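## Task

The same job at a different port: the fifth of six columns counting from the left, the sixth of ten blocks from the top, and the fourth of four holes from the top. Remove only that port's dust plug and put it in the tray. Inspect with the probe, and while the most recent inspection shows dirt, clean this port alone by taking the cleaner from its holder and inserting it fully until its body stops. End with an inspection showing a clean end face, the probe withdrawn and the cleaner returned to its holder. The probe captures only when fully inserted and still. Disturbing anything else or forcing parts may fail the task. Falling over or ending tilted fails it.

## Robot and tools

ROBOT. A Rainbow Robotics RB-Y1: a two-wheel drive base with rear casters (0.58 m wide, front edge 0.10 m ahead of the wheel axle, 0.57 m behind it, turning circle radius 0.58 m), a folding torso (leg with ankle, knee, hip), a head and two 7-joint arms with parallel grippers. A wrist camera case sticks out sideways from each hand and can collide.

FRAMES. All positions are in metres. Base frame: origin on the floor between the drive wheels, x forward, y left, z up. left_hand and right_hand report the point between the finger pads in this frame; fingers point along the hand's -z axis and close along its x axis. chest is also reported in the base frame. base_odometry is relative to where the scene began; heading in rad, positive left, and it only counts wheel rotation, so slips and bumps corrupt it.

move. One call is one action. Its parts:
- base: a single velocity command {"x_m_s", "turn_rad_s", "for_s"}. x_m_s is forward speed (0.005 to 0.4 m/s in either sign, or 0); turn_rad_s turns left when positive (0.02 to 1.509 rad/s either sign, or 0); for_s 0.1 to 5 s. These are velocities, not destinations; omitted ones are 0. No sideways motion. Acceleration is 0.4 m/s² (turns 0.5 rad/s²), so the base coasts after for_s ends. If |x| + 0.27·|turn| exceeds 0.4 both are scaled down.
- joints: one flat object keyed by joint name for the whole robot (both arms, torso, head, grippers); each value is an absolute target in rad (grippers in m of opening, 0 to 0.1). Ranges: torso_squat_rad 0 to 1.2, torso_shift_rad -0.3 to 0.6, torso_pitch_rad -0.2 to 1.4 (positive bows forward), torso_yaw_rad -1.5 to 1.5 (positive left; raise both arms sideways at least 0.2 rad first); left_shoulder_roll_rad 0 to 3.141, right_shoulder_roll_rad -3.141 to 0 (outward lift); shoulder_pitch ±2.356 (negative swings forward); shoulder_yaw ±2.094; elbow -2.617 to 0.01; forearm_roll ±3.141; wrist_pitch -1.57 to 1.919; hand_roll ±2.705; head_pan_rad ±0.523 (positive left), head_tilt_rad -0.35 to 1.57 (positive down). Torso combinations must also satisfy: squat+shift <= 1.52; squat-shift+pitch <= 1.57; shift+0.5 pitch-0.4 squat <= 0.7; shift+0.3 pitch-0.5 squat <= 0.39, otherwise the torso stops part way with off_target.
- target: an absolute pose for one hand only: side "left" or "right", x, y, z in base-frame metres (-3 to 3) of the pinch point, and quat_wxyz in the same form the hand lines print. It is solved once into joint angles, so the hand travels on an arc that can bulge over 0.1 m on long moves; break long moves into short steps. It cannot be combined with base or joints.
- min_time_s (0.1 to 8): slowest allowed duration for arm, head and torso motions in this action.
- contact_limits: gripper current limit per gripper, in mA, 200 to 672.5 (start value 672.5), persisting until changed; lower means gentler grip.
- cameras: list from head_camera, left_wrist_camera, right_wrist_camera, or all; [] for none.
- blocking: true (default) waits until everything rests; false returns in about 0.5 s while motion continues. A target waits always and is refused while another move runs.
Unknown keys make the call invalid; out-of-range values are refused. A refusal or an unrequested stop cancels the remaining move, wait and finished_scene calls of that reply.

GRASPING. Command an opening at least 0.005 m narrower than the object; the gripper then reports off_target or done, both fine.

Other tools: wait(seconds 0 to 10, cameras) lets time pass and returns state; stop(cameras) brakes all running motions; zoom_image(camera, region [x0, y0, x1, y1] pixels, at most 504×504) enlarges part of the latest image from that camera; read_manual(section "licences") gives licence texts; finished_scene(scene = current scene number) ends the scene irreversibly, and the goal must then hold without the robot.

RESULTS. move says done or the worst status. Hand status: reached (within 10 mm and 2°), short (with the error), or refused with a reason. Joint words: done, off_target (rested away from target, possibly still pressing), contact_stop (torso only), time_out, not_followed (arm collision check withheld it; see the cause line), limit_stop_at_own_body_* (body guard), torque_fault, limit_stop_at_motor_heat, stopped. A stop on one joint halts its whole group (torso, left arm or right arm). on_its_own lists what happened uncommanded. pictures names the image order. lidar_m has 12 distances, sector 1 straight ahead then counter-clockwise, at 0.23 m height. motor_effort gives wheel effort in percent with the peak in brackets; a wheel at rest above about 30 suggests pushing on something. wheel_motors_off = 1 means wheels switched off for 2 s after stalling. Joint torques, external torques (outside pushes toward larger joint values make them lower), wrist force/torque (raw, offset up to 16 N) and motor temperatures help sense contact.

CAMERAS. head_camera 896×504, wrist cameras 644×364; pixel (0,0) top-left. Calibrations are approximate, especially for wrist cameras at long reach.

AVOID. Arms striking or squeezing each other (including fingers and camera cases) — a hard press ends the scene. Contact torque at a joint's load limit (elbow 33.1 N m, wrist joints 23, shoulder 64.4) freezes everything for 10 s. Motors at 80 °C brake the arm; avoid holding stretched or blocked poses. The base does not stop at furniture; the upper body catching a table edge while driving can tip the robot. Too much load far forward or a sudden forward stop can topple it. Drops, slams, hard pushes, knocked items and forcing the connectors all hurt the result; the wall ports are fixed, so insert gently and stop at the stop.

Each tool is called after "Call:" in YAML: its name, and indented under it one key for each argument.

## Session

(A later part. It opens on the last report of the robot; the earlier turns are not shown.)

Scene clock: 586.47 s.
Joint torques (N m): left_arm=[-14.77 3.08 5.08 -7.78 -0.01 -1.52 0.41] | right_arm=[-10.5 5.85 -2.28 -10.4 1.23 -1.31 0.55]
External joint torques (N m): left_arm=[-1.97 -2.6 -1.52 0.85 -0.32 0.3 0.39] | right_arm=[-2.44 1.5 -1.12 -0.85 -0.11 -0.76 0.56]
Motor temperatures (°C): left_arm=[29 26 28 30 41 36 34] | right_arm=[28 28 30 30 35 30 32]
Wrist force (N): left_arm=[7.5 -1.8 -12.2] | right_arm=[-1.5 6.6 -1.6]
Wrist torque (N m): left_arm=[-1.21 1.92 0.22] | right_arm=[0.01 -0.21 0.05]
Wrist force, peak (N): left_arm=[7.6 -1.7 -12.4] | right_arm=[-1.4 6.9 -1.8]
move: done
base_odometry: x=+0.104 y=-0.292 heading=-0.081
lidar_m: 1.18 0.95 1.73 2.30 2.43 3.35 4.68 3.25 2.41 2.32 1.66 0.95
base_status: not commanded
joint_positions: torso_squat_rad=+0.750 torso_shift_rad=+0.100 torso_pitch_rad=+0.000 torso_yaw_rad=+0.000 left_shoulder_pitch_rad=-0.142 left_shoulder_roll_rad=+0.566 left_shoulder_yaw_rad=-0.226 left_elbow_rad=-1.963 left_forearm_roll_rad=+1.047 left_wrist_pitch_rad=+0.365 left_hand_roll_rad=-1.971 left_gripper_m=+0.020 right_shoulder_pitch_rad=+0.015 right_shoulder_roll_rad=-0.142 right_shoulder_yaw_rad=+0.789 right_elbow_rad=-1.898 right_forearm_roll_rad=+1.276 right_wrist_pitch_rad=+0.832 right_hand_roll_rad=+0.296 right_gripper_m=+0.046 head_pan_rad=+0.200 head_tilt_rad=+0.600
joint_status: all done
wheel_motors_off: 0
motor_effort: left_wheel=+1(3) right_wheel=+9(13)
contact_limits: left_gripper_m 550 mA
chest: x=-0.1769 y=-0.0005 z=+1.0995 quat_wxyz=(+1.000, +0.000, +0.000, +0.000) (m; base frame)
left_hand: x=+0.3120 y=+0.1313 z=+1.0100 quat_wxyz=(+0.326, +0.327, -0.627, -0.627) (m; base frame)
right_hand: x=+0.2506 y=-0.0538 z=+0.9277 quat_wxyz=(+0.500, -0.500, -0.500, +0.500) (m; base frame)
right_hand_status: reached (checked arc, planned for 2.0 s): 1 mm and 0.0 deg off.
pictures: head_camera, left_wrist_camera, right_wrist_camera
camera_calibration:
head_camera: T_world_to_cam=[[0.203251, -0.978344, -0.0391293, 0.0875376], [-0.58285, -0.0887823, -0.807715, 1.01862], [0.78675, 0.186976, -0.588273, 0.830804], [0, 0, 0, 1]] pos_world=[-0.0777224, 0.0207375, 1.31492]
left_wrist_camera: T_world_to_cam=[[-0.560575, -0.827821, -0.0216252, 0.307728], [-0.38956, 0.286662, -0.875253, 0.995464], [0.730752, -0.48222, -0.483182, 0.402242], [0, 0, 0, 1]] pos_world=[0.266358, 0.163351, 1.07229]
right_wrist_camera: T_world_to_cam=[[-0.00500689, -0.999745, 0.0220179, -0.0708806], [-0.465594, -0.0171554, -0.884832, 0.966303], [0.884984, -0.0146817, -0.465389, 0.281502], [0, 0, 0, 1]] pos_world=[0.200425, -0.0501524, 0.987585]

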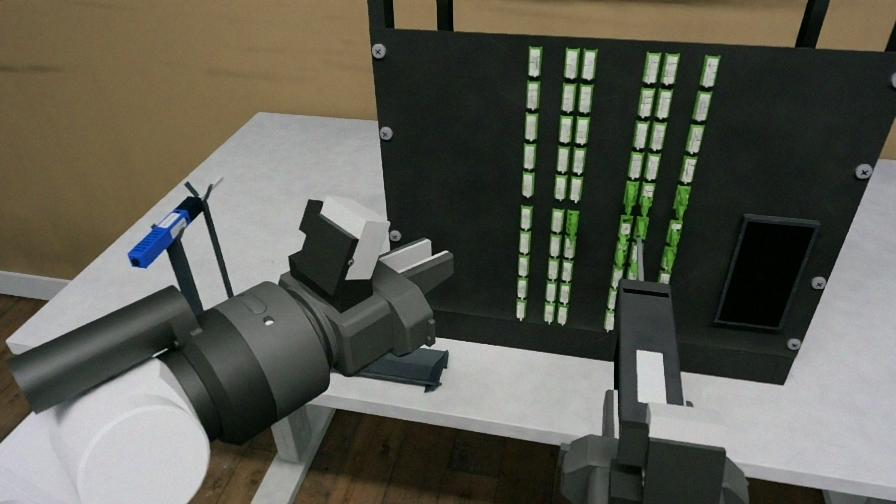

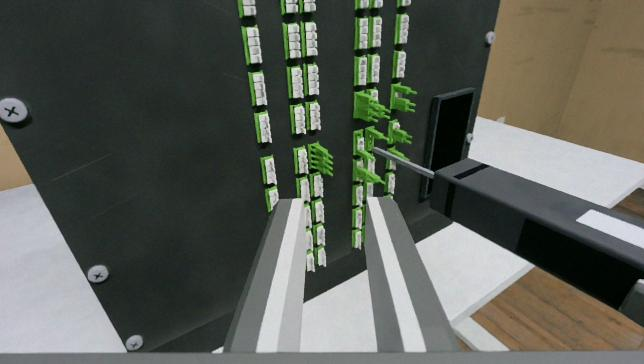

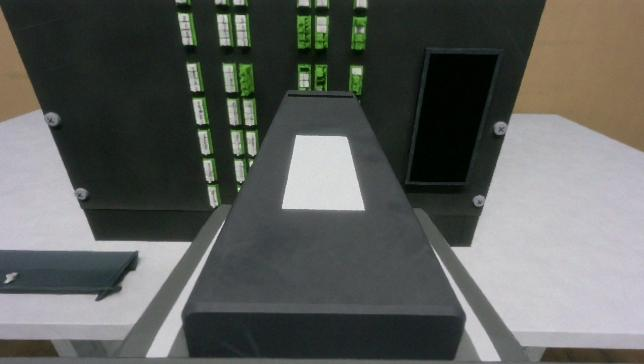

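Call:
move:
  target: {"side":"right","x":0.2545,"y":-0.0534,"z":0.9288,"quat_wxyz":[0.5,-0.5,-0.5,0.5]}
  min_time_s: 2
  cameras: ["all"]

Call:
zoom_image:
  camera: "right_wrist_camera"
  region: [300, 60, 340, 100]

Call:
zoom_image:
  camera: "left_wrist_camera"
  region: [350, 125, 390, 165]

Scene clock: 608.70 s.
Joint torques (N m): left_arm=[-14.52 3.02 5.11 -7.49 -0.06 -1.47 0.34] | right_arm=[-10.87 5.61 -2.38 -10.38 1.12 -1.27 0.39]
External joint torques (N m): left_arm=[-1.72 -2.66 -1.48 1.14 -0.37 0.35 0.33] | right_arm=[-2.6 1.25 -1.18 -0.83 -0.21 -0.71 0.4]
Motor temperatures (°C): left_arm=[29 26 28 30 41 36 34] | right_arm=[28 28 30 30 35 30 32]
Wrist force (N): left_arm=[7.5 -1.6 -12.3] | right_arm=[-1.4 6.5 -1.5]
Wrist torque (N m): left_arm=[-1.23 1.93 0.21] | right_arm=[0.00 -0.20 0.05]
Wrist force, peak (N): left_arm=[7.4 -1.8 -12.5] | right_arm=[-1.8 6.8 -1.9]
move: done
base_odometry: x=+0.104 y=-0.292 heading=-0.081
lidar_m: 1.18 0.95 1.73 2.31 2.42 3.34 4.67 3.24 2.40 2.33 1.66 0.96
base_status: not commanded
joint_positions: torso_squat_rad=+0.750 torso_shift_rad=+0.100 torso_pitch_rad=+0.000 torso_yaw_rad=+0.000 left_shoulder_pitch_rad=-0.142 left_shoulder_roll_rad=+0.566 left_shoulder_yaw_rad=-0.226 left_elbow_rad=-1.963 left_forearm_roll_rad=+1.047 left_wrist_pitch_rad=+0.365 left_hand_roll_rad=-1.971 left_gripper_m=+0.020 right_shoulder_pitch_rad=+0.004 right_shoulder_roll_rad=-0.138 right_shoulder_yaw_rad=+0.782 right_elbow_rad=-1.890 right_forearm_roll_rad=+1.268 right_wrist_pitch_rad=+0.830 right_hand_roll_rad=+0.300 right_gripper_m=+0.046 head_pan_rad=+0.200 head_tilt_rad=+0.600
joint_status: all done
wheel_motors_off: 0
motor_effort: left_wheel=+1(3) right_wheel=+10(12)
contact_limits: left_gripper_m 550 mA
chest: x=-0.1769 y=-0.0005 z=+1.0995 quat_wxyz=(+1.000, +0.000, +0.000, +0.000) (m; base frame)
left_hand: x=+0.3120 y=+0.1313 z=+1.0100 quat_wxyz=(+0.326, +0.327, -0.627, -0.627) (m; base frame)
right_hand: x=+0.2543 y=-0.0535 z=+0.9284 quat_wxyz=(+0.500, -0.500, -0.500, +0.500) (m; base frame)
right_hand_status: reached (checked arc, planned for 2.0 s): 0 mm and 0.0 deg off.
pictures: head_camera, left_wrist_camera, right_wrist_camera
camera_calibration:
head_camera: T_world_to_cam=[[0.203251, -0.978344, -0.0391293, 0.0875376], [-0.58285, -0.0887823, -0.807715, 1.01862], [0.78675, 0.186976, -0.588273, 0.830804], [0, 0, 0, 1]] pos_world=[-0.0777224, 0.0207375, 1.31492]
left_wrist_camera: T_world_to_cam=[[-0.560575, -0.827821, -0.0216252, 0.307728], [-0.38956, 0.286662, -0.875253, 0.995464], [0.730752, -0.48222, -0.483182, 0.402242], [0, 0, 0, 1]] pos_world=[0.266358, 0.163351, 1.07229]
right_wrist_camera: T_world_to_cam=[[-0.00491022, -0.999742, 0.0221965, -0.070774], [-0.465794, -0.0173551, -0.884723, 0.968526], [0.88488, -0.0146832, -0.465588, 0.278864], [0, 0, 0, 1]] pos_world=[0.204025, -0.0498522, 0.988284]

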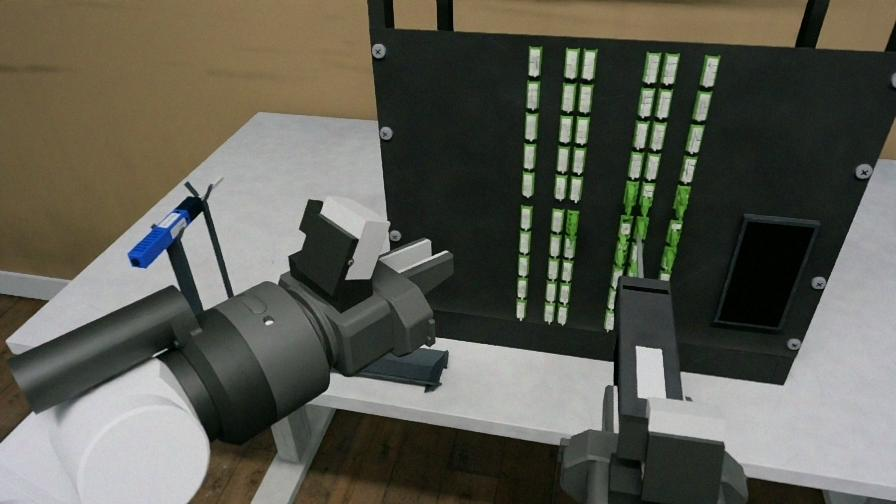

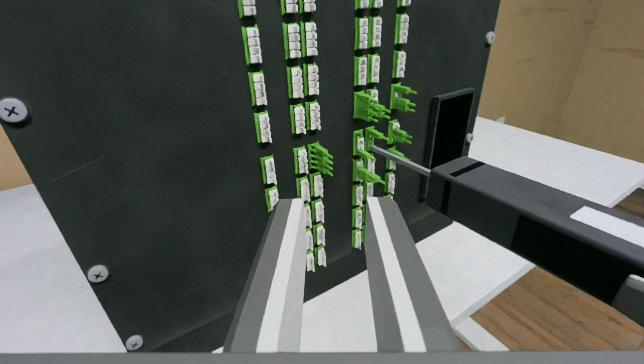

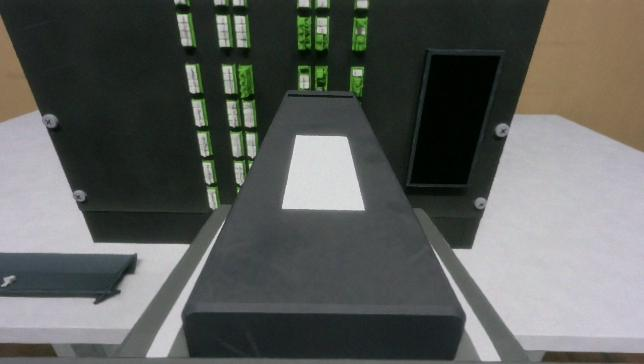

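Scaled by 12.600 from the camera's 644x364 image, which has a finer 828x468 frame.

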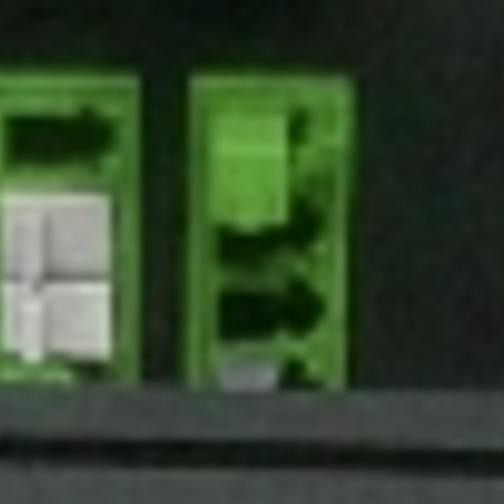

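Scaled by 12.600 from the camera's 644x364 image, which has a finer 828x468 frame.

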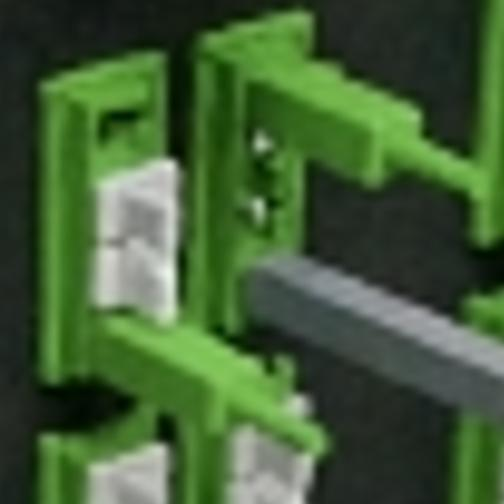

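Call:
move:
  target: {"side":"right","x":0.2575,"y":-0.0534,"z":0.9289,"quat_wxyz":[0.5,-0.5,-0.5,0.5]}
  min_time_s: 1.5
  cameras: ["all"]

Call:
zoom_image:
  camera: "right_wrist_camera"
  region: [300, 60, 340, 100]

Call:
zoom_image:
  camera: "left_wrist_camera"
  region: [350, 125, 390, 165]

Scene clock: 621.00 s.
Joint torques (N m): left_arm=[-14.89 2.93 5.36 -7.46 -0.07 -1.5 0.36] | right_arm=[-20.07 6.2 -9.63 -7.43 0.3 -2.91 0.34]
External joint torques (N m): left_arm=[-2.07 -2.75 -1.23 1.17 -0.38 0.33 0.35] | right_arm=[-11.67 1.82 -8.39 2.12 -1.03 -2.35 0.35]
Motor temperatures (°C): left_arm=[29 26 28 30 41 36 34] | right_arm=[28 28 30 30 35 30 32]
Wrist force (N): left_arm=[7.3 -1.8 -12.3] | right_arm=[-5.2 4.6 53.0]
Wrist torque (N m): left_arm=[-1.20 1.91 0.21] | right_arm=[-0.38 0.84 0.05]
Wrist force, peak (N): left_arm=[7.6 -1.7 -12.4] | right_arm=[-5.2 4.7 53.5]
move: done
base_odometry: x=+0.104 y=-0.292 heading=-0.081
lidar_m: 1.18 0.95 1.72 2.31 2.42 3.35 4.67 3.24 2.40 2.32 1.67 0.95
base_status: not commanded
joint_positions: torso_squat_rad=+0.750 torso_shift_rad=+0.099 torso_pitch_rad=-0.001 torso_yaw_rad=+0.000 left_shoulder_pitch_rad=-0.142 left_shoulder_roll_rad=+0.566 left_shoulder_yaw_rad=-0.226 left_elbow_rad=-1.963 left_forearm_roll_rad=+1.047 left_wrist_pitch_rad=+0.365 left_hand_roll_rad=-1.971 left_gripper_m=+0.020 right_shoulder_pitch_rad=-0.003 right_shoulder_roll_rad=-0.135 right_shoulder_yaw_rad=+0.778 right_elbow_rad=-1.883 right_forearm_roll_rad=+1.262 right_wrist_pitch_rad=+0.828 right_hand_roll_rad=+0.300 right_gripper_m=+0.046 head_pan_rad=+0.200 head_tilt_rad=+0.600
joint_status: all done
wheel_motors_off: 0
motor_effort: left_wheel=+5(6) right_wheel=+20(21)
contact_limits: left_gripper_m 550 mA
chest: x=-0.1774 y=-0.0005 z=+1.0995 quat_wxyz=(+1.000, +0.000, +0.000, +0.000) (m; base frame)
left_hand: x=+0.3116 y=+0.1313 z=+1.0103 quat_wxyz=(+0.326, +0.327, -0.627, -0.627) (m; base frame)
right_hand: x=+0.2561 y=-0.0531 z=+0.9280 quat_wxyz=(+0.500, -0.499, -0.500, +0.501) (m; base frame)
right_hand_status: reached (checked arc, planned for 1.5 s): 2 mm and 0.1 deg off.
pictures: head_camera, left_wrist_camera, right_wrist_camera
camera_calibration:
head_camera: T_world_to_cam=[[0.203271, -0.978346, -0.0389986, 0.0874929], [-0.582326, -0.0887776, -0.808094, 1.01889], [0.787133, 0.186972, -0.587762, 0.830691], [0, 0, 0, 1]] pos_world=[-0.0783217, 0.0207375, 1.31502]
left_wrist_camera: T_world_to_cam=[[-0.560553, -0.827827, -0.0219523, 0.307773], [-0.389065, 0.286667, -0.875472, 0.995701], [0.731032, -0.482207, -0.482771, 0.402114], [0, 0, 0, 1]] pos_world=[0.265957, 0.163251, 1.07259]
right_wrist_camera: T_world_to_cam=[[-0.00421531, -0.99975, 0.0219706, -0.070375], [-0.466892, -0.0174614, -0.884142, 0.968791], [0.884304, -0.0139848, -0.466702, 0.278301], [0, 0, 0, 1]] pos_world=[0.205922, -0.049549, 0.987979]

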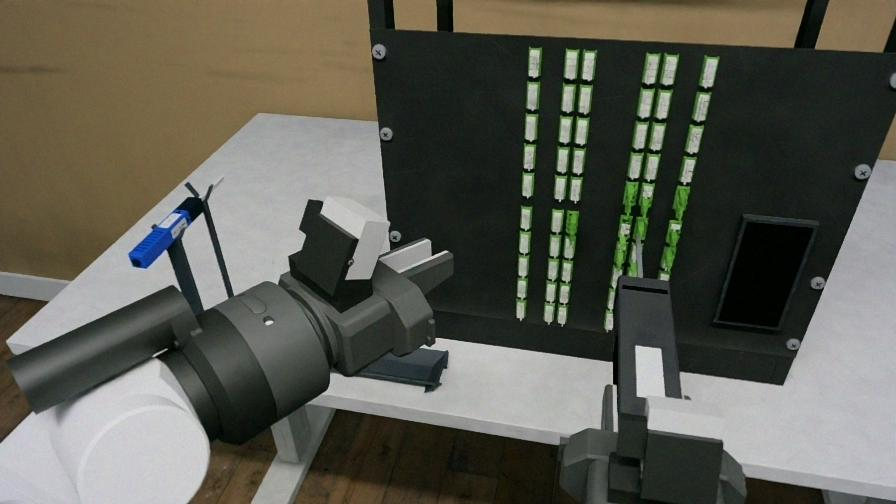

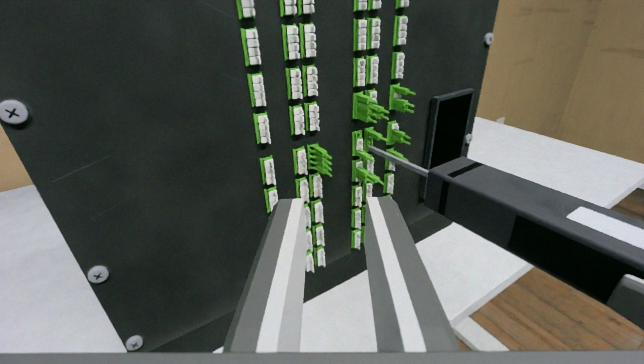

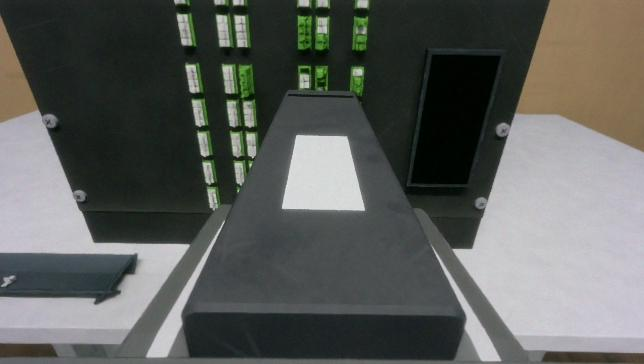

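Scaled by 12.600 from the camera's 644x364 image, which has a finer 828x468 frame.

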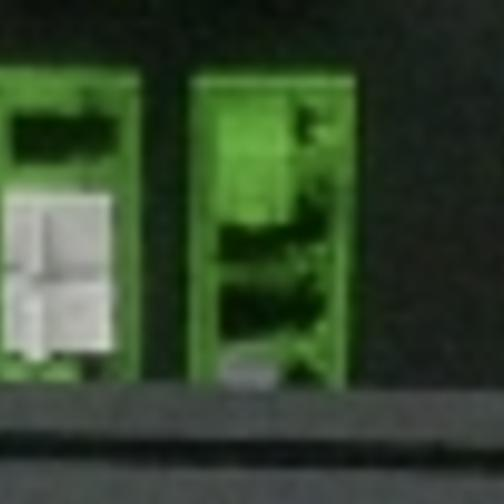

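Scaled by 12.600 from the camera's 644x364 image, which has a finer 828x468 frame.

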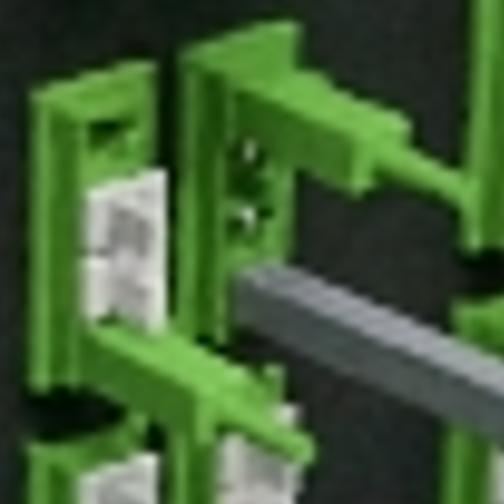

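Call:
move:
  target: {"side":"right","x":0.2535,"y":-0.0534,"z":0.9289,"quat_wxyz":[0.5,-0.5,-0.5,0.5]}
  min_time_s: 1
  cameras: ["right_wrist_camera","left_wrist_camera"]

Call:
zoom_image:
  camera: "right_wrist_camera"
  region: [310, 64, 334, 94]

Call:
zoom_image:
  camera: "left_wrist_camera"
  region: [360, 125, 384, 155]

Scene clock: 635.13 s.
Joint torques (N m): left_arm=[-14.84 2.79 5.32 -7.51 0.01 -1.47 0.34] | right_arm=[-8.96 3.71 -0.35 -11.24 1.97 -0.49 0.38]
External joint torques (N m): left_arm=[-2.04 -2.89 -1.28 1.12 -0.3 0.36 0.32] | right_arm=[-0.72 -0.66 0.85 -1.7 0.64 0.07 0.39]
Motor temperatures (°C): left_arm=[29 26 28 30 41 36 34] | right_arm=[28 28 30 30 35 30 32]
Wrist force (N): left_arm=[7.5 -1.8 -12.2] | right_arm=[-1.3 6.7 -2.0]
Wrist torque (N m): left_arm=[-1.20 1.92 0.22] | right_arm=[-0.01 -0.19 0.06]
Wrist force, peak (N): left_arm=[7.6 -2.0 -12.3] | right_arm=[-5.4 4.8 53.5]
move: done
base_odometry: x=+0.104 y=-0.292 heading=-0.081
lidar_m: 1.18 0.96 1.72 2.31 2.42 3.35 4.66 3.24 2.42 2.33 1.67 0.96
base_status: not commanded
joint_positions: torso_squat_rad=+0.750 torso_shift_rad=+0.100 torso_pitch_rad=+0.000 torso_yaw_rad=+0.000 left_shoulder_pitch_rad=-0.142 left_shoulder_roll_rad=+0.566 left_shoulder_yaw_rad=-0.226 left_elbow_rad=-1.963 left_forearm_roll_rad=+1.047 left_wrist_pitch_rad=+0.365 left_hand_roll_rad=-1.971 left_gripper_m=+0.020 right_shoulder_pitch_rad=+0.005 right_shoulder_roll_rad=-0.138 right_shoulder_yaw_rad=+0.783 right_elbow_rad=-1.891 right_forearm_roll_rad=+1.267 right_wrist_pitch_rad=+0.831 right_hand_roll_rad=+0.300 right_gripper_m=+0.046 head_pan_rad=+0.200 head_tilt_rad=+0.600
joint_status: all done
wheel_motors_off: 0
motor_effort: left_wheel=+3(6) right_wheel=+15(21)
contact_limits: left_gripper_m 550 mA
chest: x=-0.1770 y=-0.0005 z=+1.0995 quat_wxyz=(+1.000, +0.000, +0.000, +0.000) (m; base frame)
left_hand: x=+0.3120 y=+0.1313 z=+1.0100 quat_wxyz=(+0.326, +0.327, -0.627, -0.627) (m; base frame)
right_hand: x=+0.2539 y=-0.0535 z=+0.9284 quat_wxyz=(+0.500, -0.500, -0.500, +0.500) (m; base frame)
right_hand_status: reached (checked arc, planned for 1.0 s): 1 mm and 0.1 deg off.
pictures: left_wrist_camera, right_wrist_camera
camera_calibration:
left_wrist_camera: T_world_to_cam=[[-0.560555, -0.827833, -0.021703, 0.307725], [-0.389436, 0.286648, -0.875313, 0.995526], [0.730834, -0.482209, -0.48307, 0.402051], [0, 0, 0, 1]] pos_world=[0.266358, 0.163251, 1.07229]
right_wrist_camera: T_world_to_cam=[[-0.00513339, -0.99975, 0.021753, -0.0702946], [-0.466106, -0.0168535, -0.884569, 0.968409], [0.884714, -0.01468, -0.465903, 0.27952], [0, 0, 0, 1]] pos_world=[0.203724, -0.0498525, 0.988383]

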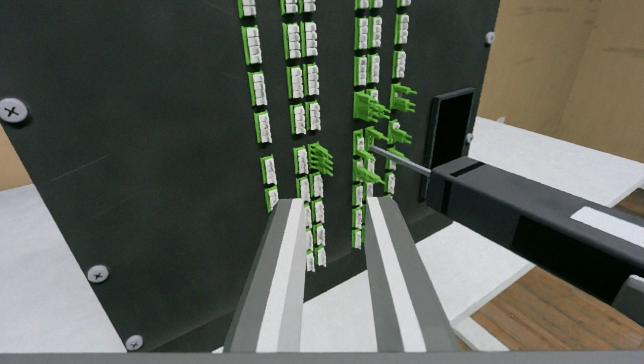

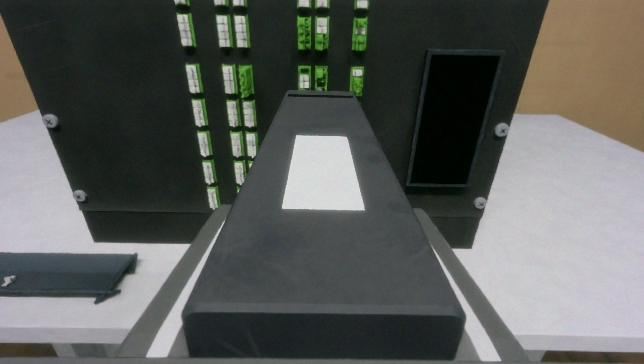

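Scaled by 16.800 from the camera's 644x364 image, which has a finer 828x468 frame.

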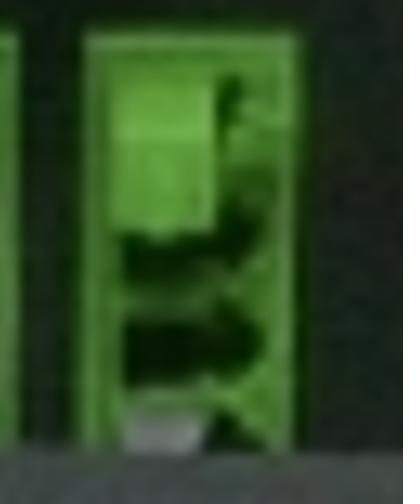

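Scaled by 16.800 from the camera's 644x364 image, which has a finer 828x468 frame.

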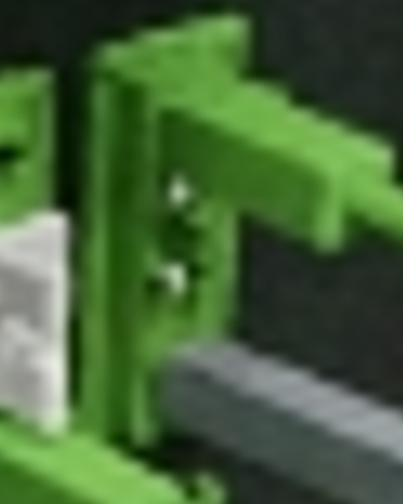

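Call:
move:
  target: {"side":"right","x":0.2558,"y":-0.0535,"z":0.9284,"quat_wxyz":[0.5,-0.5,-0.5,0.5]}
  min_time_s: 1
  cameras: []

Call:
move:
  target: {"side":"right","x":0.2575,"y":-0.0535,"z":0.9284,"quat_wxyz":[0.5,-0.5,-0.5,0.5]}
  min_time_s: 1
  cameras: ["right_wrist_camera","left_wrist_camera"]

Call:
zoom_image:
  camera: "right_wrist_camera"
  region: [310, 64, 334, 94]

Call:
zoom_image:
  camera: "left_wrist_camera"
  region: [360, 125, 384, 155]

Scene clock: 660.97 s.
Joint torques (N m): left_arm=[-14.76 2.99 5.13 -7.63 -0.07 -1.42 0.4] | right_arm=[-13.97 5.68 -5.65 -8.85 0.72 -1.89 -0.03]
External joint torques (N m): left_arm=[-1.96 -2.68 -1.46 1 -0.38 0.4 0.39] | right_arm=[-5.64 1.32 -4.43 0.7 -0.62 -1.33 -0.02]
Motor temperatures (°C): left_arm=[29 26 28 30 41 36 34] | right_arm=[28 28 30 31 35 30 32]
Wrist force (N): left_arm=[7.5 -1.7 -12.4] | right_arm=[-3.1 5.4 22.7]
Wrist torque (N m): left_arm=[-1.21 1.93 0.22] | right_arm=[-0.33 0.27 0.05]
Wrist force, peak (N): left_arm=[7.5 -1.9 -12.5] | right_arm=[-3.3 5.2 23.3]
move: done
base_odometry: x=+0.104 y=-0.292 heading=-0.081
lidar_m: 1.17 0.96 1.71 2.31 2.40 3.35 4.67 3.24 2.41 2.33 1.68 0.96
base_status: not commanded
joint_positions: torso_squat_rad=+0.750 torso_shift_rad=+0.100 torso_pitch_rad=+0.000 torso_yaw_rad=+0.000 left_shoulder_pitch_rad=-0.142 left_shoulder_roll_rad=+0.566 left_shoulder_yaw_rad=-0.226 left_elbow_rad=-1.963 left_forearm_roll_rad=+1.047 left_wrist_pitch_rad=+0.365 left_hand_roll_rad=-1.971 left_gripper_m=+0.020 right_shoulder_pitch_rad=+0.001 right_shoulder_roll_rad=-0.137 right_shoulder_yaw_rad=+0.780 right_elbow_rad=-1.885 right_forearm_roll_rad=+1.266 right_wrist_pitch_rad=+0.829 right_hand_roll_rad=+0.298 right_gripper_m=+0.046 head_pan_rad=+0.200 head_tilt_rad=+0.600
joint_status: all done
wheel_motors_off: 0
motor_effort: left_wheel=+4(4) right_wheel=+15(17)
contact_limits: left_gripper_m 550 mA
chest: x=-0.1771 y=-0.0005 z=+1.0995 quat_wxyz=(+1.000, +0.000, +0.000, +0.000) (m; base frame)
left_hand: x=+0.3119 y=+0.1313 z=+1.0101 quat_wxyz=(+0.326, +0.327, -0.627, -0.627) (m; base frame)
right_hand: x=+0.2553 y=-0.0534 z=+0.9278 quat_wxyz=(+0.500, -0.500, -0.500, +0.501) (m; base frame)
right_hand_status: reached (checked arc, planned for 1.0 s): 1 mm and 0.1 deg off.
pictures: none
No camera images: "cameras" was empty.

Scene clock: 662.30 s.
Joint torques (N m): left_arm=[-14.75 2.76 5.56 -7.57 -0.03 -1.49 0.38] | right_arm=[-20.11 5.83 -10.15 -6.79 0.07 -2.9 -0.04]
External joint torques (N m): left_arm=[-1.93 -2.92 -1.04 1.06 -0.34 0.34 0.36] | right_arm=[-11.7 1.46 -8.91 2.75 -1.26 -2.35 -0.03]
Motor temperatures (°C): left_arm=[29 26 28 30 41 36 34] | right_arm=[28 28 30 30 35 30 32]
Wrist force (N): left_arm=[7.3 -1.7 -12.2] | right_arm=[-5.5 3.8 55.7]
Wrist torque (N m): left_arm=[-1.21 1.91 0.21] | right_arm=[-0.57 0.93 0.04]
Wrist force, peak (N): left_arm=[7.5 -1.8 -12.5] | right_arm=[-5.6 4.1 56.3]
move: done
base_odometry: x=+0.104 y=-0.292 heading=-0.081
lidar_m: 1.18 0.95 1.73 2.32 2.40 3.35 4.67 3.25 2.40 2.32 1.65 0.96
base_status: not commanded
joint_positions: torso_squat_rad=+0.750 torso_shift_rad=+0.099 torso_pitch_rad=-0.001 torso_yaw_rad=+0.000 left_shoulder_pitch_rad=-0.142 left_shoulder_roll_rad=+0.566 left_shoulder_yaw_rad=-0.226 left_elbow_rad=-1.963 left_forearm_roll_rad=+1.047 left_wrist_pitch_rad=+0.365 left_hand_roll_rad=-1.971 left_gripper_m=+0.020 right_shoulder_pitch_rad=-0.003 right_shoulder_roll_rad=-0.136 right_shoulder_yaw_rad=+0.778 right_elbow_rad=-1.881 right_forearm_roll_rad=+1.264 right_wrist_pitch_rad=+0.827 right_hand_roll_rad=+0.298 right_gripper_m=+0.046 head_pan_rad=+0.200 head_tilt_rad=+0.600
joint_status: all done
wheel_motors_off: 0
motor_effort: left_wheel=+5(6) right_wheel=+22(22)
contact_limits: left_gripper_m 550 mA
chest: x=-0.1775 y=-0.0005 z=+1.0995 quat_wxyz=(+1.000, +0.000, +0.000, +0.000) (m; base frame)
left_hand: x=+0.3116 y=+0.1313 z=+1.0103 quat_wxyz=(+0.326, +0.327, -0.627, -0.627) (m; base frame)
right_hand: x=+0.2562 y=-0.0532 z=+0.9275 quat_wxyz=(+0.500, -0.499, -0.500, +0.501) (m; base frame)
right_hand_status: reached (checked arc, planned for 1.0 s): 2 mm and 0.1 deg off.
pictures: left_wrist_camera, right_wrist_camera
camera_calibration:
left_wrist_camera: T_world_to_cam=[[-0.560594, -0.827799, -0.0219901, 0.307763], [-0.38892, 0.286639, -0.875545, 0.995706], [0.731078, -0.482273, -0.482636, 0.402041], [0, 0, 0, 1]] pos_world=[0.265857, 0.163251, 1.07259]
right_wrist_camera: T_world_to_cam=[[-0.00416934, -0.999748, 0.0220593, -0.0705605], [-0.466893, -0.0175613, -0.884139, 0.968387], [0.884304, -0.0139856, -0.466702, 0.277978], [0, 0, 0, 1]] pos_world=[0.206022, -0.0496489, 0.987478]

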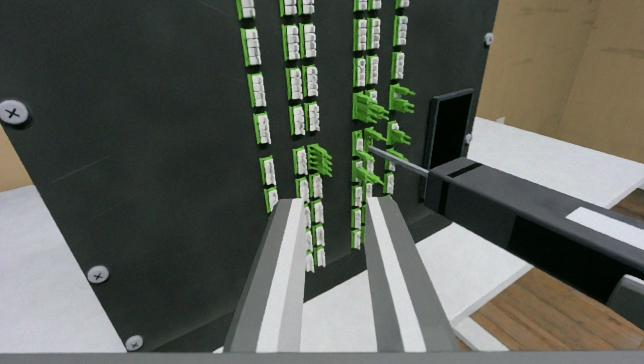

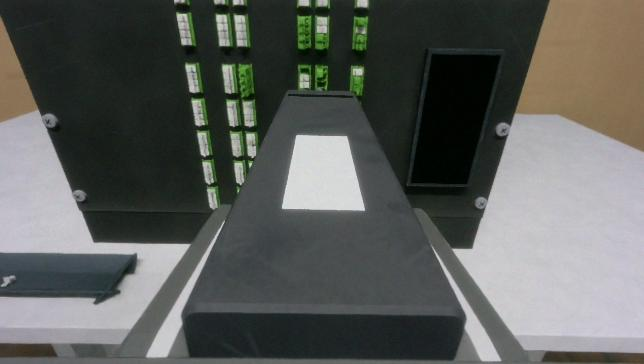

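Scaled by 16.800 from the camera's 644x364 image, which has a finer 828x468 frame.

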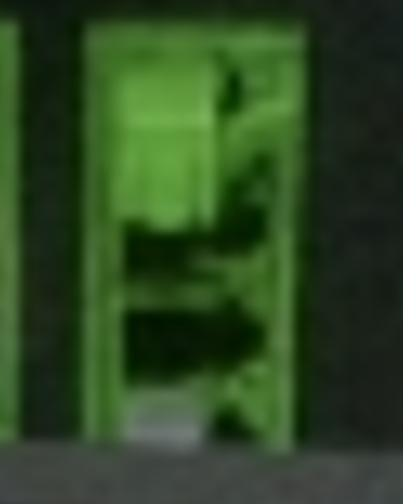

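Scaled by 16.800 from the camera's 644x364 image, which has a finer 828x468 frame.

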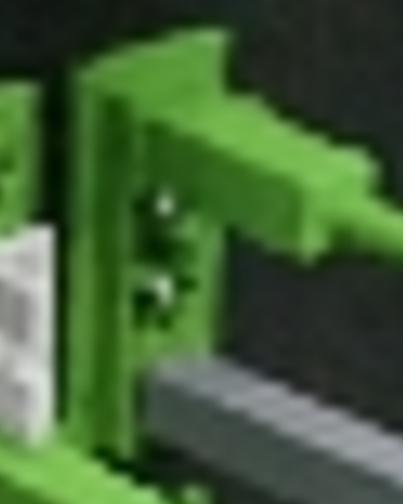

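Call:
move:
  target: {"side":"right","x":0.2525,"y":-0.0535,"z":0.9284,"quat_wxyz":[0.5,-0.5,-0.5,0.5]}
  min_time_s: 1
  cameras: []

Call:
move:
  target: {"side":"left","x":0.395,"y":0.075,"z":0.985,"quat_wxyz":[0.3265,0.3265,-0.6272,-0.6272]}
  min_time_s: 2.5
  cameras: ["head_camera","left_wrist_camera"]

Call:
zoom_image:
  camera: "left_wrist_camera"
  region: [360, 120, 440, 200]

Scene clock: 704.53 s.
Joint torques (N m): left_arm=[-14.81 2.92 5.02 -7.66 -0.07 -1.57 0.38] | right_arm=[-9.18 3.65 0.01 -11.28 1.99 -0.57 0.45]
External joint torques (N m): left_arm=[-2.01 -2.75 -1.58 0.96 -0.39 0.25 0.37] | right_arm=[-0.98 -0.72 1.2 -1.73 0.65 -0.02 0.46]
Motor temperatures (°C): left_arm=[29 26 28 30 41 36 33] | right_arm=[29 28 30 30 35 30 32]
Wrist force (N): left_arm=[7.5 -1.8 -12.4] | right_arm=[-1.3 6.4 -1.8]
Wrist torque (N m): left_arm=[-1.22 1.93 0.22] | right_arm=[0.02 -0.19 0.05]
Wrist force, peak (N): left_arm=[7.5 -1.6 -12.5] | right_arm=[-5.7 4.0 56.3]
move: done
base_odometry: x=+0.104 y=-0.292 heading=-0.081
lidar_m: 1.19 0.94 1.71 2.32 2.42 3.35 4.68 3.24 2.41 2.32 1.66 0.95
base_status: not commanded
joint_positions: torso_squat_rad=+0.750 torso_shift_rad=+0.100 torso_pitch_rad=+0.000 torso_yaw_rad=+0.000 left_shoulder_pitch_rad=-0.142 left_shoulder_roll_rad=+0.566 left_shoulder_yaw_rad=-0.226 left_elbow_rad=-1.963 left_forearm_roll_rad=+1.047 left_wrist_pitch_rad=+0.365 left_hand_roll_rad=-1.971 left_gripper_m=+0.020 right_shoulder_pitch_rad=+0.008 right_shoulder_roll_rad=-0.139 right_shoulder_yaw_rad=+0.785 right_elbow_rad=-1.892 right_forearm_roll_rad=+1.271 right_wrist_pitch_rad=+0.831 right_hand_roll_rad=+0.298 right_gripper_m=+0.046 head_pan_rad=+0.200 head_tilt_rad=+0.600
joint_status: all done
wheel_motors_off: 0
motor_effort: left_wheel=+3(6) right_wheel=+15(22)
contact_limits: left_gripper_m 550 mA
chest: x=-0.1770 y=-0.0005 z=+1.0995 quat_wxyz=(+1.000, +0.000, +0.000, +0.000) (m; base frame)
left_hand: x=+0.3120 y=+0.1313 z=+1.0100 quat_wxyz=(+0.326, +0.327, -0.627, -0.627) (m; base frame)
right_hand: x=+0.2530 y=-0.0536 z=+0.9279 quat_wxyz=(+0.500, -0.500, -0.500, +0.500) (m; base frame)
right_hand_status: reached (checked arc, planned for 1.0 s): 1 mm and 0.1 deg off.
pictures: none
No camera images: "cameras" was empty.

Scene clock: 707.37 s.
Joint torques (N m): left_arm=[-19.75 1.92 4.9 -7.85 0.38 -1.78 -0.14] | right_arm=[-8.71 3.91 -0.18 -11.39 1.92 -0.75 0.3]
External joint torques (N m): left_arm=[-1.88 -2.55 -1.72 1.16 0.12 -0.1 -0.16] | right_arm=[-0.52 -0.46 1.01 -1.84 0.58 -0.19 0.31]
Motor temperatures (°C): left_arm=[29 26 28 30 41 36 33] | right_arm=[29 28 30 30 35 30 32]
Wrist force (N): left_arm=[7.4 -1.7 -12.1] | right_arm=[-1.5 6.5 -1.5]
Wrist torque (N m): left_arm=[-1.21 1.91 0.22] | right_arm=[0.02 -0.21 0.06]
Wrist force, peak (N): left_arm=[7.4 -1.7 -12.6] | right_arm=[-1.7 6.9 -1.9]
move: done
base_odometry: x=+0.104 y=-0.292 heading=-0.081
lidar_m: 1.18 0.95 1.72 2.31 2.41 3.34 4.67 3.25 2.40 2.33 1.66 0.94
base_status: not commanded
joint_positions: torso_squat_rad=+0.750 torso_shift_rad=+0.100 torso_pitch_rad=+0.000 torso_yaw_rad=+0.000 left_shoulder_pitch_rad=-0.458 left_shoulder_roll_rad=+0.436 left_shoulder_yaw_rad=-0.382 left_elbow_rad=-1.516 left_forearm_roll_rad=+1.150 left_wrist_pitch_rad=+0.226 left_hand_roll_rad=-2.129 left_gripper_m=+0.020 right_shoulder_pitch_rad=+0.008 right_shoulder_roll_rad=-0.139 right_shoulder_yaw_rad=+0.785 right_elbow_rad=-1.892 right_forearm_roll_rad=+1.271 right_wrist_pitch_rad=+0.831 right_hand_roll_rad=+0.298 right_gripper_m=+0.046 head_pan_rad=+0.200 head_tilt_rad=+0.600
joint_status: all done
wheel_motors_off: 0
motor_effort: left_wheel=+3(4) right_wheel=+14(16)
contact_limits: left_gripper_m 550 mA
chest: x=-0.1770 y=-0.0005 z=+1.0995 quat_wxyz=(+1.000, +0.000, +0.000, +0.000) (m; base frame)
left_hand: x=+0.3951 y=+0.0757 z=+0.9849 quat_wxyz=(+0.329, +0.328, -0.625, -0.627) (m; base frame)
left_hand_status: reached (checked arc, planned for 2.5 s): 1 mm and 0.3 deg off.
right_hand: x=+0.2529 y=-0.0536 z=+0.9279 quat_wxyz=(+0.500, -0.500, -0.500, +0.500) (m; base frame)
pictures: head_camera, left_wrist_camera
camera_calibration:
head_camera: T_world_to_cam=[[0.203182, -0.978356, -0.039198, 0.0876472], [-0.582759, -0.0886615, -0.807794, 1.01875], [0.786834, 0.186972, -0.588161, 0.8308], [0, 0, 0, 1]] pos_world=[-0.0778219, 0.0207377, 1.31502]
left_wrist_camera: T_world_to_cam=[[-0.556387, -0.830655, -0.0210954, 0.305747], [-0.393903, 0.286027, -0.873515, 1.02191], [0.731624, -0.477703, -0.486339, 0.304923], [0, 0, 0, 1]] pos_world=[0.349559, 0.107339, 1.0474]

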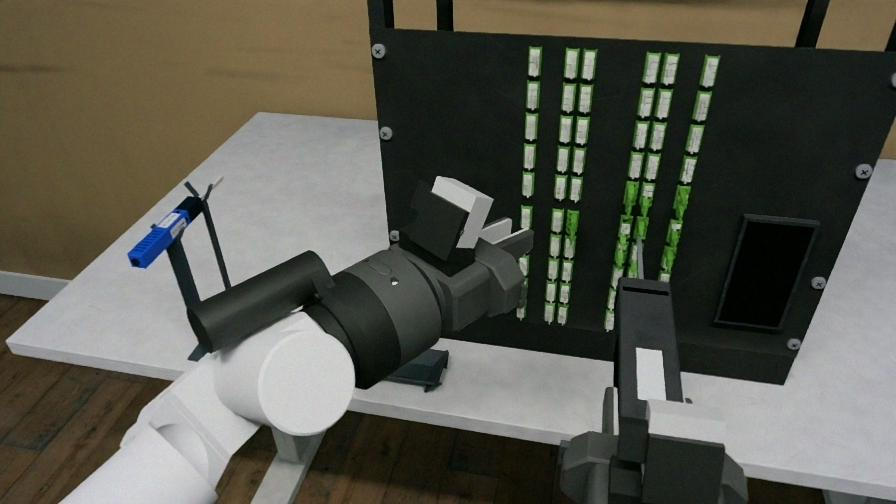

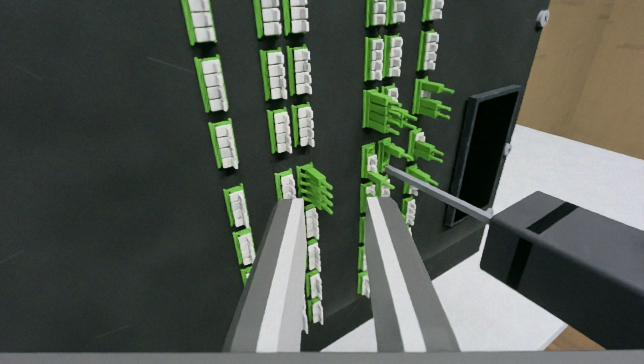

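Scaled by 6.300 from the camera's 644x364 image, which has a finer 828x468 frame.

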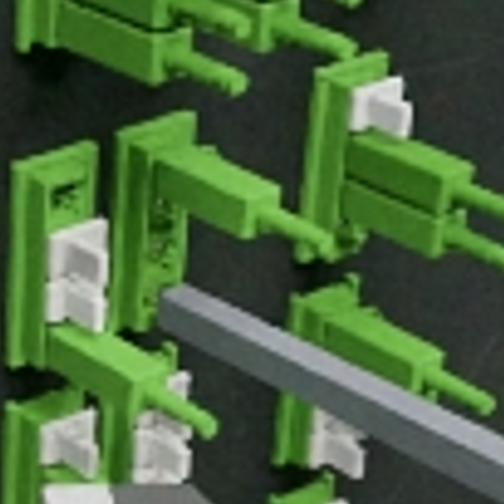

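Call:
move:
  target: {"side":"right","x":0.2552,"y":-0.0535,"z":0.9284,"quat_wxyz":[0.5,-0.5,-0.5,0.5]}
  min_time_s: 1
  cameras: ["right_wrist_camera","left_wrist_camera"]

Call:
zoom_image:
  camera: "left_wrist_camera"
  region: [370, 130, 400, 180]

Call:
zoom_image:
  camera: "right_wrist_camera"
  region: [310, 64, 334, 94]

Scene clock: 715.17 s.
Joint torques (N m): left_arm=[-20.08 1.91 4.96 -7.69 0.41 -1.81 -0.26] | right_arm=[-12.65 5.59 -3.9 -9.72 1.04 -1.62 0.21]
External joint torques (N m): left_arm=[-2.22 -2.55 -1.65 1.32 0.15 -0.13 -0.27] | right_arm=[-4.35 1.23 -2.68 -0.17 -0.29 -1.06 0.21]
Motor temperatures (°C): left_arm=[29 26 28 30 41 36 33] | right_arm=[29 28 30 30 35 30 32]
Wrist force (N): left_arm=[7.4 -1.8 -12.1] | right_arm=[-2.4 6.2 11.8]
Wrist torque (N m): left_arm=[-1.20 1.91 0.22] | right_arm=[-0.18 0.07 0.05]
Wrist force, peak (N): left_arm=[7.6 -1.8 -12.4] | right_arm=[-2.4 6.2 11.8]
move: done
base_odometry: x=+0.104 y=-0.292 heading=-0.081
lidar_m: 1.17 0.95 1.70 2.31 2.42 3.35 4.66 3.24 2.41 2.33 1.66 0.96
base_status: not commanded
joint_positions: torso_squat_rad=+0.750 torso_shift_rad=+0.100 torso_pitch_rad=+0.000 torso_yaw_rad=+0.000 left_shoulder_pitch_rad=-0.458 left_shoulder_roll_rad=+0.436 left_shoulder_yaw_rad=-0.382 left_elbow_rad=-1.516 left_forearm_roll_rad=+1.150 left_wrist_pitch_rad=+0.226 left_hand_roll_rad=-2.129 left_gripper_m=+0.020 right_shoulder_pitch_rad=+0.002 right_shoulder_roll_rad=-0.137 right_shoulder_yaw_rad=+0.781 right_elbow_rad=-1.887 right_forearm_roll_rad=+1.267 right_wrist_pitch_rad=+0.829 right_hand_roll_rad=+0.298 right_gripper_m=+0.046 head_pan_rad=+0.200 head_tilt_rad=+0.600
joint_status: all done
wheel_motors_off: 0
motor_effort: left_wheel=+3(4) right_wheel=+14(17)
contact_limits: left_gripper_m 550 mA
chest: x=-0.1770 y=-0.0005 z=+1.0995 quat_wxyz=(+1.000, +0.000, +0.000, +0.000) (m; base frame)
left_hand: x=+0.3951 y=+0.0757 z=+0.9849 quat_wxyz=(+0.329, +0.328, -0.625, -0.627) (m; base frame)
right_hand: x=+0.2549 y=-0.0535 z=+0.9279 quat_wxyz=(+0.500, -0.500, -0.500, +0.500) (m; base frame)
right_hand_status: reached (checked arc, planned for 1.0 s): 1 mm and 0.1 deg off.
pictures: left_wrist_camera, right_wrist_camera
camera_calibration:
left_wrist_camera: T_world_to_cam=[[-0.556387, -0.830655, -0.0210954, 0.305747], [-0.393903, 0.286027, -0.873515, 1.02191], [0.731624, -0.477703, -0.486339, 0.304923], [0, 0, 0, 1]] pos_world=[0.349559, 0.107339, 1.0474]
right_wrist_camera: T_world_to_cam=[[-0.00476789, -0.999741, 0.0222424, -0.0708338], [-0.46611, -0.0174567, -0.884554, 0.968254], [0.884714, -0.0145849, -0.465906, 0.278453], [0, 0, 0, 1]] pos_world=[0.204624, -0.0498517, 0.987782]

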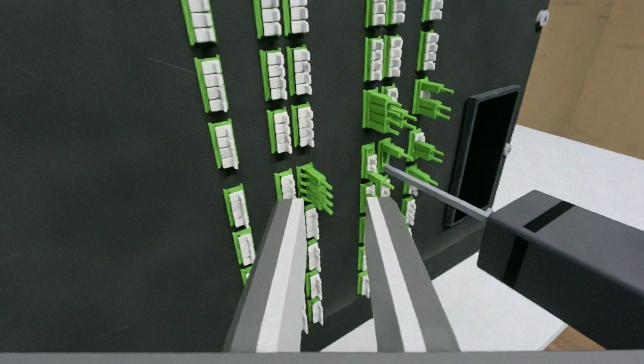

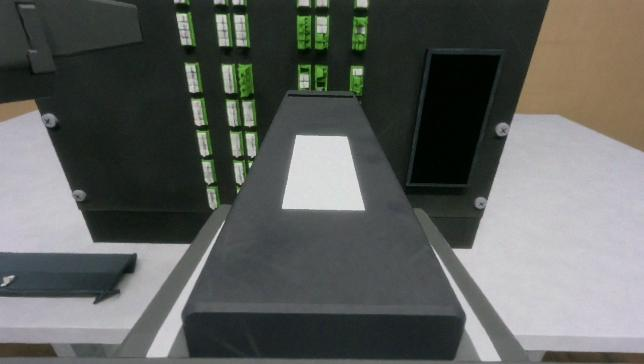

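Scaled by 10.080 from the camera's 644x364 image, which has a finer 828x468 frame.

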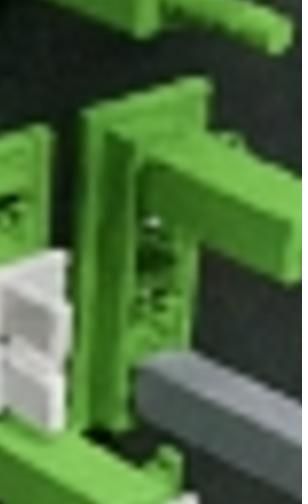

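Scaled by 16.800 from the camera's 644x364 image, which has a finer 828x468 frame.

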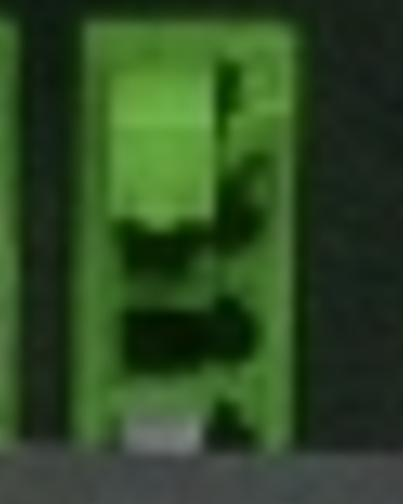

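Call:
move:
  target: {"side":"right","x":0.225,"y":-0.0565,"z":0.918,"quat_wxyz":[0.5,-0.5,-0.5,0.5]}
  min_time_s: 2
  cameras: ["right_wrist_camera","left_wrist_camera"]

Call:
zoom_image:
  camera: "left_wrist_camera"
  region: [370, 130, 400, 180]

Call:
zoom_image:
  camera: "right_wrist_camera"
  region: [305, 50, 335, 90]

Scene clock: 786.87 s.
Joint torques (N m): left_arm=[-20.04 1.67 4.95 -7.97 0.35 -1.91 -0.24] | right_arm=[-7.01 3.39 0.14 -11.28 1.97 -0.29 -0.05]
External joint torques (N m): left_arm=[-2.18 -2.8 -1.66 1.04 0.09 -0.22 -0.25] | right_arm=[-0.38 -0.79 1 -1.73 0.6 0.16 -0.04]
Motor temperatures (°C): left_arm=[29 26 28 30 41 36 33] | right_arm=[28 28 30 30 35 30 32]
Wrist force (N): left_arm=[7.3 -1.8 -12.2] | right_arm=[-1.5 6.7 -1.6]
Wrist torque (N m): left_arm=[-1.19 1.90 0.23] | right_arm=[0.00 -0.16 0.01]
Wrist force, peak (N): left_arm=[7.7 -1.7 -12.4] | right_arm=[-2.5 6.1 11.6]
move: done
base_odometry: x=+0.104 y=-0.292 heading=-0.081
lidar_m: 1.18 0.96 1.72 2.31 2.42 3.36 4.67 3.25 2.40 2.33 1.66 0.96
base_status: not commanded
joint_positions: torso_squat_rad=+0.750 torso_shift_rad=+0.100 torso_pitch_rad=+0.000 torso_yaw_rad=+0.000 left_shoulder_pitch_rad=-0.458 left_shoulder_roll_rad=+0.436 left_shoulder_yaw_rad=-0.382 left_elbow_rad=-1.516 left_forearm_roll_rad=+1.150 left_wrist_pitch_rad=+0.226 left_hand_roll_rad=-2.129 left_gripper_m=+0.020 right_shoulder_pitch_rad=+0.090 right_shoulder_roll_rad=-0.173 right_shoulder_yaw_rad=+0.840 right_elbow_rad=-1.935 right_forearm_roll_rad=+1.356 right_wrist_pitch_rad=+0.845 right_hand_roll_rad=+0.241 right_gripper_m=+0.046 head_pan_rad=+0.200 head_tilt_rad=+0.600
joint_status: all done
wheel_motors_off: 0
motor_effort: left_wheel=+2(4) right_wheel=+13(17)
contact_limits: left_gripper_m 550 mA
chest: x=-0.1770 y=-0.0005 z=+1.0995 quat_wxyz=(+1.000, +0.000, +0.000, +0.000) (m; base frame)
left_hand: x=+0.3951 y=+0.0757 z=+0.9849 quat_wxyz=(+0.329, +0.327, -0.625, -0.627) (m; base frame)
right_hand: x=+0.2251 y=-0.0565 z=+0.9178 quat_wxyz=(+0.500, -0.500, -0.500, +0.500) (m; base frame)
right_hand_status: reached (checked arc, planned for 2.0 s): 0 mm and 0.0 deg off.
pictures: left_wrist_camera, right_wrist_camera
camera_calibration:
left_wrist_camera: T_world_to_cam=[[-0.556387, -0.830655, -0.0210954, 0.305747], [-0.393903, 0.286027, -0.873515, 1.02191], [0.731624, -0.477703, -0.486339, 0.304923], [0, 0, 0, 1]] pos_world=[0.349559, 0.107339, 1.0474]
right_wrist_camera: T_world_to_cam=[[-0.005003, -0.999745, 0.0220192, -0.0735915], [-0.465832, -0.0171543, -0.884707, 0.945541], [0.884859, -0.0146834, -0.465628, 0.299675], [0, 0, 0, 1]] pos_world=[0.174925, -0.0529524, 0.977684]

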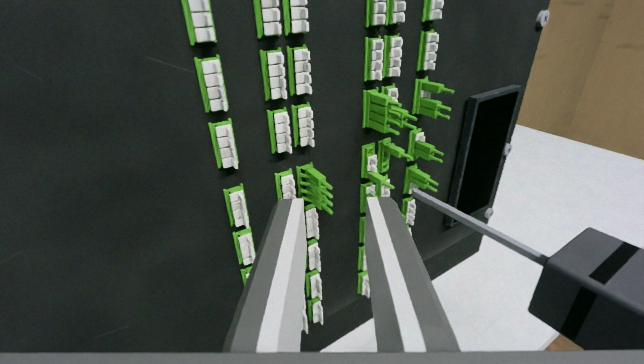

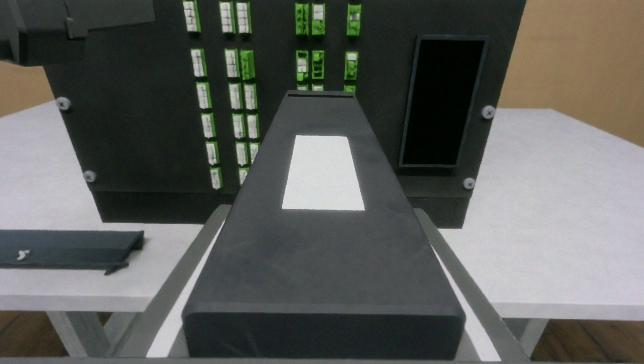

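Scaled by 10.080 from the camera's 644x364 image, which has a finer 828x468 frame.

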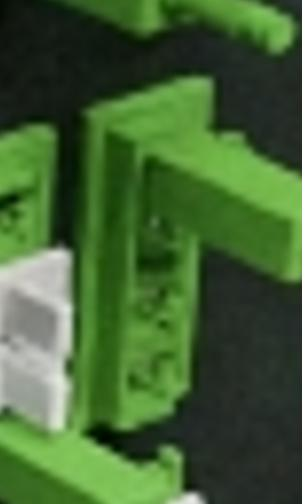

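Scaled by 12.600 from the camera's 644x364 image, which has a finer 828x468 frame.

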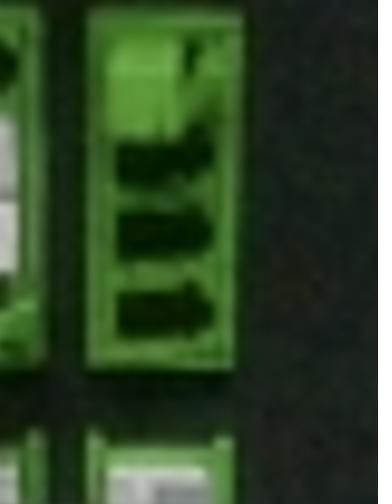

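Call:
zoom_image:
  camera: "left_wrist_camera"
  region: [378, 150, 392, 176]

Call:
zoom_image:
  camera: "right_wrist_camera"
  region: [310, 62, 326, 82]

Scaled by 19.385 from the camera's 644x364 image, which has a finer 828x468 frame.

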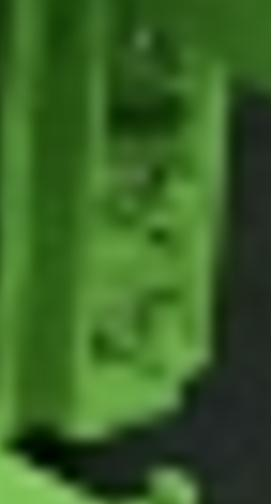

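Scaled by 25.200 from the camera's 644x364 image, which has a finer 828x468 frame.

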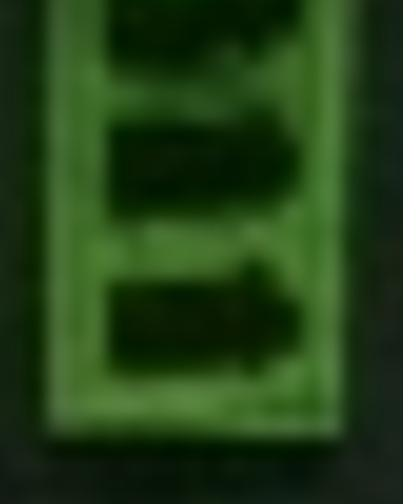

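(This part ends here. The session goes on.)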